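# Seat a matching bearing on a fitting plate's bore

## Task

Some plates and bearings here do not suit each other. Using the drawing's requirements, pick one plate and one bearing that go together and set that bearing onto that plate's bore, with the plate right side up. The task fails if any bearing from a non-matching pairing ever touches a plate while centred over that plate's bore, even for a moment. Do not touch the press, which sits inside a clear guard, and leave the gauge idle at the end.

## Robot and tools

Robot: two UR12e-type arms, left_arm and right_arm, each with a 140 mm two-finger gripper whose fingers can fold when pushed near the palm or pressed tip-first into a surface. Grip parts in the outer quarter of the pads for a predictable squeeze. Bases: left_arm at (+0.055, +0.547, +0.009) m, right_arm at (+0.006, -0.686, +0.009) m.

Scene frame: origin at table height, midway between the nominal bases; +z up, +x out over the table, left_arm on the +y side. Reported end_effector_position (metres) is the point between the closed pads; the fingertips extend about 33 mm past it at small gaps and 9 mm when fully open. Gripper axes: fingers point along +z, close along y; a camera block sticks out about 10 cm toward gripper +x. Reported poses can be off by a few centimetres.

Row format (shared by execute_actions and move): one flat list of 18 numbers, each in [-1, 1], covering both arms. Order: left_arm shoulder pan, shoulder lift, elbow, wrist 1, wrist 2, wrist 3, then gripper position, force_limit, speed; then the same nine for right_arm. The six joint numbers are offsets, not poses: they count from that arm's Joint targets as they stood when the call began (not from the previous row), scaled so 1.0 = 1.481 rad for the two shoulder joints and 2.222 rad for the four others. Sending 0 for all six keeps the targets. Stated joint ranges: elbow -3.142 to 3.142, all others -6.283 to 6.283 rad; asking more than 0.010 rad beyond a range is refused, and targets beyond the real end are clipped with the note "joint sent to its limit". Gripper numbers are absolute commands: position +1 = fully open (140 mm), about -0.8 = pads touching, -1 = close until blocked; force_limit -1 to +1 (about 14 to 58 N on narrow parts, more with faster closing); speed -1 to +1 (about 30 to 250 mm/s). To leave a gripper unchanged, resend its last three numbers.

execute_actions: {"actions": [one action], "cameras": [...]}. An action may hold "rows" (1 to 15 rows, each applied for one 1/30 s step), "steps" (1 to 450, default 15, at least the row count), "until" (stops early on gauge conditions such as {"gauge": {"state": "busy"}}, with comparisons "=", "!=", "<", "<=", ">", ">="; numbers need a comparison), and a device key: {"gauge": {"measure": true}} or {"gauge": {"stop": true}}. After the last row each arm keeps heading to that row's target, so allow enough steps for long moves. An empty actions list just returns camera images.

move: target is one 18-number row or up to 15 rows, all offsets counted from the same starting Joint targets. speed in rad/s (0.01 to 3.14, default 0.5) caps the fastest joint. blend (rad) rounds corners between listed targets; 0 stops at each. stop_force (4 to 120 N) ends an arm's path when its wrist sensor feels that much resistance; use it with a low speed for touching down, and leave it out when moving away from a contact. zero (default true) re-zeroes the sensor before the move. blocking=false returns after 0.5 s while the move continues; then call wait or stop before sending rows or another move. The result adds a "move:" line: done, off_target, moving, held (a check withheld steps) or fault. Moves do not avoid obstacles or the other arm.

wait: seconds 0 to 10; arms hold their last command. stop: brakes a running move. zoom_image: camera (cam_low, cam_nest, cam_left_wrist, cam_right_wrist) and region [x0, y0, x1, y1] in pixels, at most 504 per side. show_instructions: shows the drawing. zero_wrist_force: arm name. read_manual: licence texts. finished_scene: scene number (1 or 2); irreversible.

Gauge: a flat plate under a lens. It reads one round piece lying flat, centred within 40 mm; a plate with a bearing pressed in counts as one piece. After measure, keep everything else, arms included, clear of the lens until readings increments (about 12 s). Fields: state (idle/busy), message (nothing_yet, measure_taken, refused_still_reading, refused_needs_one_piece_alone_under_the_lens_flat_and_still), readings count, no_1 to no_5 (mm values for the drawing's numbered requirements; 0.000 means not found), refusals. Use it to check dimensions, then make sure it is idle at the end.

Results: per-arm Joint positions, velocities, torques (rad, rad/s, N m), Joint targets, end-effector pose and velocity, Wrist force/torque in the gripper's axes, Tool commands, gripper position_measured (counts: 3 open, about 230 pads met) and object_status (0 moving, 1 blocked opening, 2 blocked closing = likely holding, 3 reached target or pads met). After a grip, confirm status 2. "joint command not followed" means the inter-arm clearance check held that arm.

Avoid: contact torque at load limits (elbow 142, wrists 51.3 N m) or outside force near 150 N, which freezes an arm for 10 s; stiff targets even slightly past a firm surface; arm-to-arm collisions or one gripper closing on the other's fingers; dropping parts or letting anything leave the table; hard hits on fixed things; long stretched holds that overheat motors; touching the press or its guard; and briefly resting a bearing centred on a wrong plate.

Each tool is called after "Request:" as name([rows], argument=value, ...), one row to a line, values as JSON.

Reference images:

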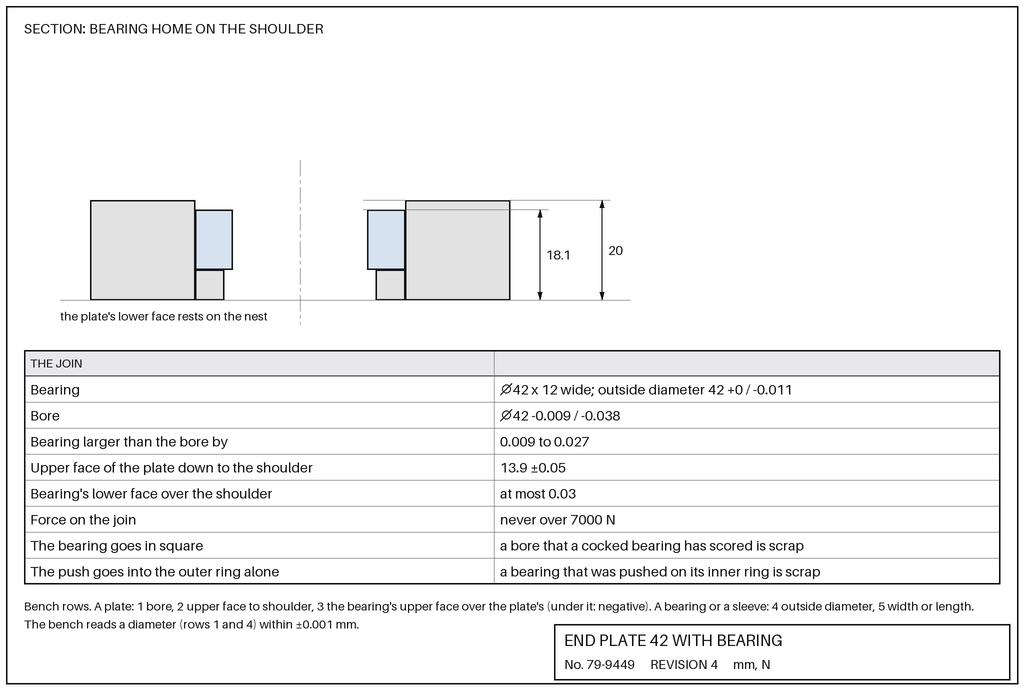

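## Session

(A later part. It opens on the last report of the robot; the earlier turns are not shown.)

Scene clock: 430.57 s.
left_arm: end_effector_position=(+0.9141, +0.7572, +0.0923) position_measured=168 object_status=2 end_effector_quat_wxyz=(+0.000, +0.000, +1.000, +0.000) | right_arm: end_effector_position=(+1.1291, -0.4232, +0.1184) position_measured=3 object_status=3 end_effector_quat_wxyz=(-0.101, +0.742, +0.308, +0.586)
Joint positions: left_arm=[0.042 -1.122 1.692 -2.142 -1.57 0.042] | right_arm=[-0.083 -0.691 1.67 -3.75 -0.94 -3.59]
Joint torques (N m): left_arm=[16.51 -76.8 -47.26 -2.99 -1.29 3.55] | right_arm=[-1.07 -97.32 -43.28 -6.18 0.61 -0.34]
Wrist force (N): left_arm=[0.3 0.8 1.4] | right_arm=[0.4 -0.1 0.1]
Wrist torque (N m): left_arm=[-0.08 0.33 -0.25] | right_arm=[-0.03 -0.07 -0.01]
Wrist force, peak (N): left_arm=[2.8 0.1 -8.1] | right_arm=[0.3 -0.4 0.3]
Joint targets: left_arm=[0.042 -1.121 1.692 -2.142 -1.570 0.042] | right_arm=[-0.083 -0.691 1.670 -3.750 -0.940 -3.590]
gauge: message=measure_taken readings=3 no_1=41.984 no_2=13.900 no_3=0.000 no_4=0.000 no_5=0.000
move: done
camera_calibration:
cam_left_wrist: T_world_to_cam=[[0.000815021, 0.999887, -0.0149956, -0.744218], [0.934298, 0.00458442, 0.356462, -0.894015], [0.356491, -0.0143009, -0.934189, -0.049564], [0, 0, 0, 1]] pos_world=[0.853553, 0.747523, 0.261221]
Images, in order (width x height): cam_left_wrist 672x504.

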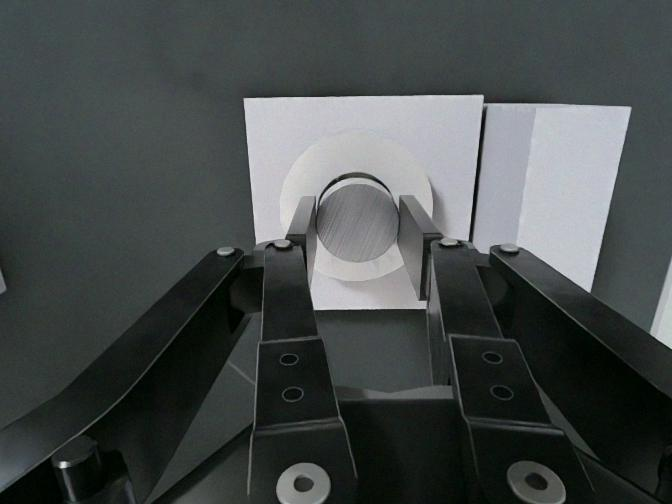

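Request:
move(target=[0,0.0104,0.005,-0.012,0,0,-1,-1,-1,0,0,0,0,0,0,1,1,1], speed=0.012, stop_force=5)

Request:
move(target=[0,0,0,0,0,0,0.11,-1,-1,0,0,0,0,0,0,1,1,1], cameras=["cam_left_wrist"])

Request:
zoom_image(camera="cam_left_wrist", region=[220, 80, 500, 330])

Request:
move([
  [0,-0.0076,-0.0035,0.0082,0,0,0.11,-1,-1,0,0,0,0,0,0,1,1,1],
  [-0.0496,-0.2013,0.1792,-0.0454,0,-0.0331,0.11,-1,-1,0,0,0,0,0,0,1,1,1],
], speed=[0.1,0.5], cameras=["cam_low"])

Request:
zoom_image(camera="cam_low", region=[572, 240, 672, 340])

Scene clock: 447.87 s.
left_arm: end_effector_position=(+0.9143, +0.7573, +0.0814) position_measured=168 object_status=2 end_effector_quat_wxyz=(+0.000, +0.000, +1.000, +0.000) | right_arm: end_effector_position=(+1.1291, -0.4232, +0.1184) position_measured=3 object_status=3 end_effector_quat_wxyz=(-0.101, +0.742, +0.308, +0.586)
Joint positions: left_arm=[0.042 -1.111 1.699 -2.159 -1.57 0.042] | right_arm=[-0.083 -0.691 1.67 -3.75 -0.94 -3.59]
Joint torques (N m): left_arm=[15.4 -101.8 -47.28 -3.16 -1.23 3.42] | right_arm=[0.32 -96.56 -43.49 -5.87 0.66 -0.42]
Wrist force (N): left_arm=[1.3 0.1 0.8] | right_arm=[0.1 0.0 0.3]
Wrist torque (N m): left_arm=[0.00 0.31 -0.25] | right_arm=[0.00 -0.03 -0.01]
Wrist force, peak (N): left_arm=[6.3 -2.1 -5.8] | right_arm=[0.4 -0.1 0.4]
Joint targets: left_arm=[0.042 -1.111 1.699 -2.159 -1.570 0.042] | right_arm=[-0.083 -0.691 1.670 -3.750 -0.940 -3.590]
gauge: message=measure_taken readings=3 no_1=41.984 no_2=13.900 no_3=0.000 no_4=0.000 no_5=0.000
move: contact (left_arm)

Scene clock: 449.23 s.
left_arm: end_effector_position=(+0.9143, +0.7573, +0.0814) position_measured=115 object_status=0 end_effector_quat_wxyz=(+0.000, +0.000, +1.000, +0.000) | right_arm: end_effector_position=(+1.1291, -0.4232, +0.1184) position_measured=3 object_status=3 end_effector_quat_wxyz=(-0.101, +0.742, +0.308, +0.586)
Joint positions: left_arm=[0.042 -1.111 1.699 -2.159 -1.57 0.042] | right_arm=[-0.083 -0.691 1.67 -3.75 -0.94 -3.59]
Joint torques (N m): left_arm=[16.09 -98.64 -42.31 -3.27 -1.59 3.55] | right_arm=[-1.08 -97.93 -43.69 -6.16 0.64 0.25]
Wrist force (N): left_arm=[0.4 0.9 0.5] | right_arm=[0.1 -0.2 0.3]
Wrist torque (N m): left_arm=[-0.02 0.30 -0.25] | right_arm=[-0.06 -0.03 -0.01]
Wrist force, peak (N): left_arm=[1.1 0.0 1.0] | right_arm=[0.0 -0.4 0.3]
Joint targets: left_arm=[0.042 -1.111 1.699 -2.159 -1.570 0.042] | right_arm=[-0.083 -0.691 1.670 -3.750 -0.940 -3.590]
gauge: message=measure_taken readings=3 no_1=41.984 no_2=13.900 no_3=0.000 no_4=0.000 no_5=0.000
move: done
camera_calibration:
cam_left_wrist: T_world_to_cam=[[0.000815787, 0.999887, -0.0149953, -0.744382], [0.934298, 0.0045836, 0.356462, -0.890316], [0.356491, -0.0143009, -0.934189, -0.0598179], [0, 0, 0, 1]] pos_world=[0.853753, 0.747523, 0.250321]
Images, in order (width x height): cam_left_wrist 672x504.

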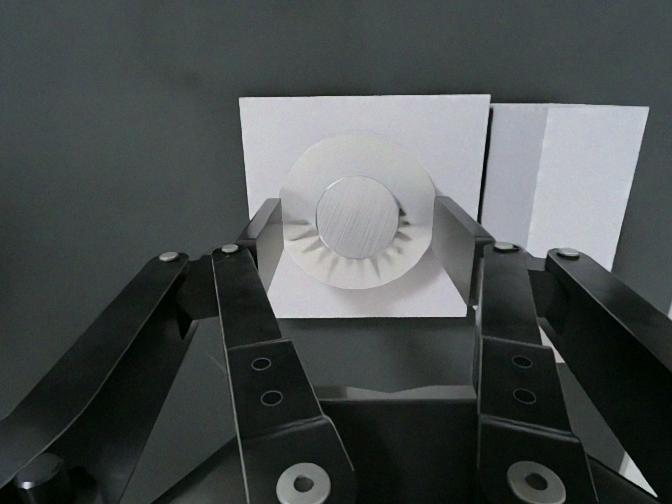

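Scaled by 1.800 from the camera's 672x504 image, which has a finer 960x720 frame.

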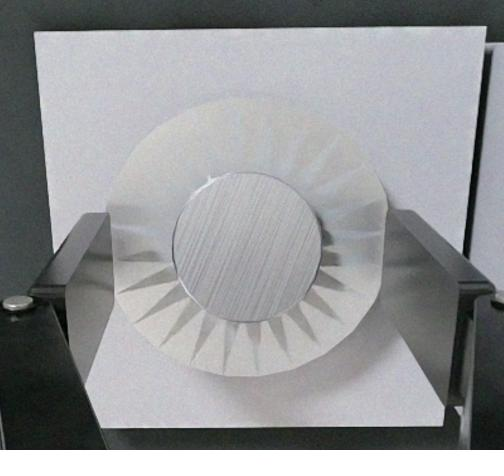

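Scene clock: 451.33 s.
left_arm: end_effector_position=(+0.7206, +0.7002, +0.0912) position_measured=115 object_status=3 end_effector_quat_wxyz=(+0.001, +0.000, +1.000, +0.000) | right_arm: end_effector_position=(+1.1291, -0.4232, +0.1184) position_measured=3 object_status=3 end_effector_quat_wxyz=(-0.101, +0.742, +0.308, +0.586)
Joint positions: left_arm=[-0.032 -1.409 2.097 -2.26 -1.57 -0.031] | right_arm=[-0.083 -0.691 1.67 -3.75 -0.94 -3.59]
Joint torques (N m): left_arm=[-14.84 -73.8 -30.87 -8.21 -1.37 -4.14] | right_arm=[0.36 -97.76 -43.01 -5.83 0.72 -0.22]
Wrist force (N): left_arm=[0.8 0.5 0.0] | right_arm=[0.1 0.2 -0.1]
Wrist torque (N m): left_arm=[-0.09 0.22 -0.07] | right_arm=[0.03 -0.04 -0.01]
Wrist force, peak (N): left_arm=[3.8 0.0 0.3] | right_arm=[0.3 0.3 0.4]
Joint targets: left_arm=[-0.032 -1.410 2.097 -2.260 -1.570 -0.031] | right_arm=[-0.083 -0.691 1.670 -3.750 -0.940 -3.590]
gauge: message=measure_taken readings=3 no_1=41.984 no_2=13.900 no_3=0.000 no_4=0.000 no_5=0.000
move: done
Images, in order (width x height): cam_low 672x504.

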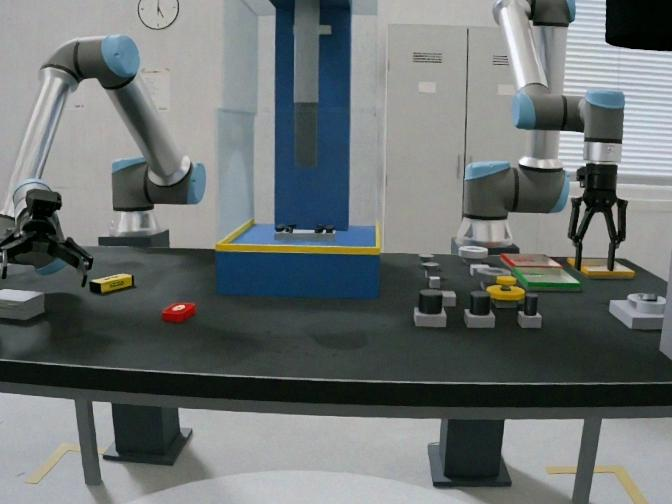

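Scaled by 5.040 from the camera's 672x504 image, which has a finer 960x720 frame.

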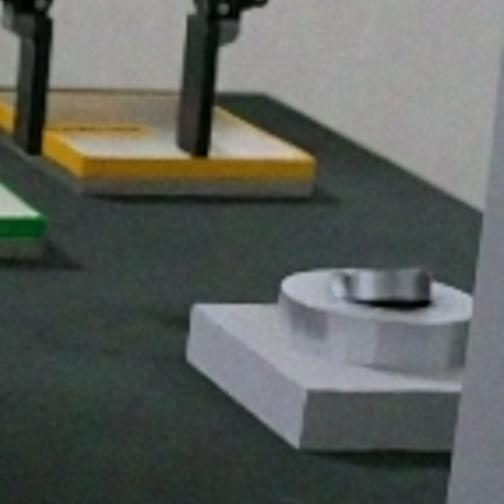

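Request:
finished_scene(scene=2)

The scene is finished: the task was done.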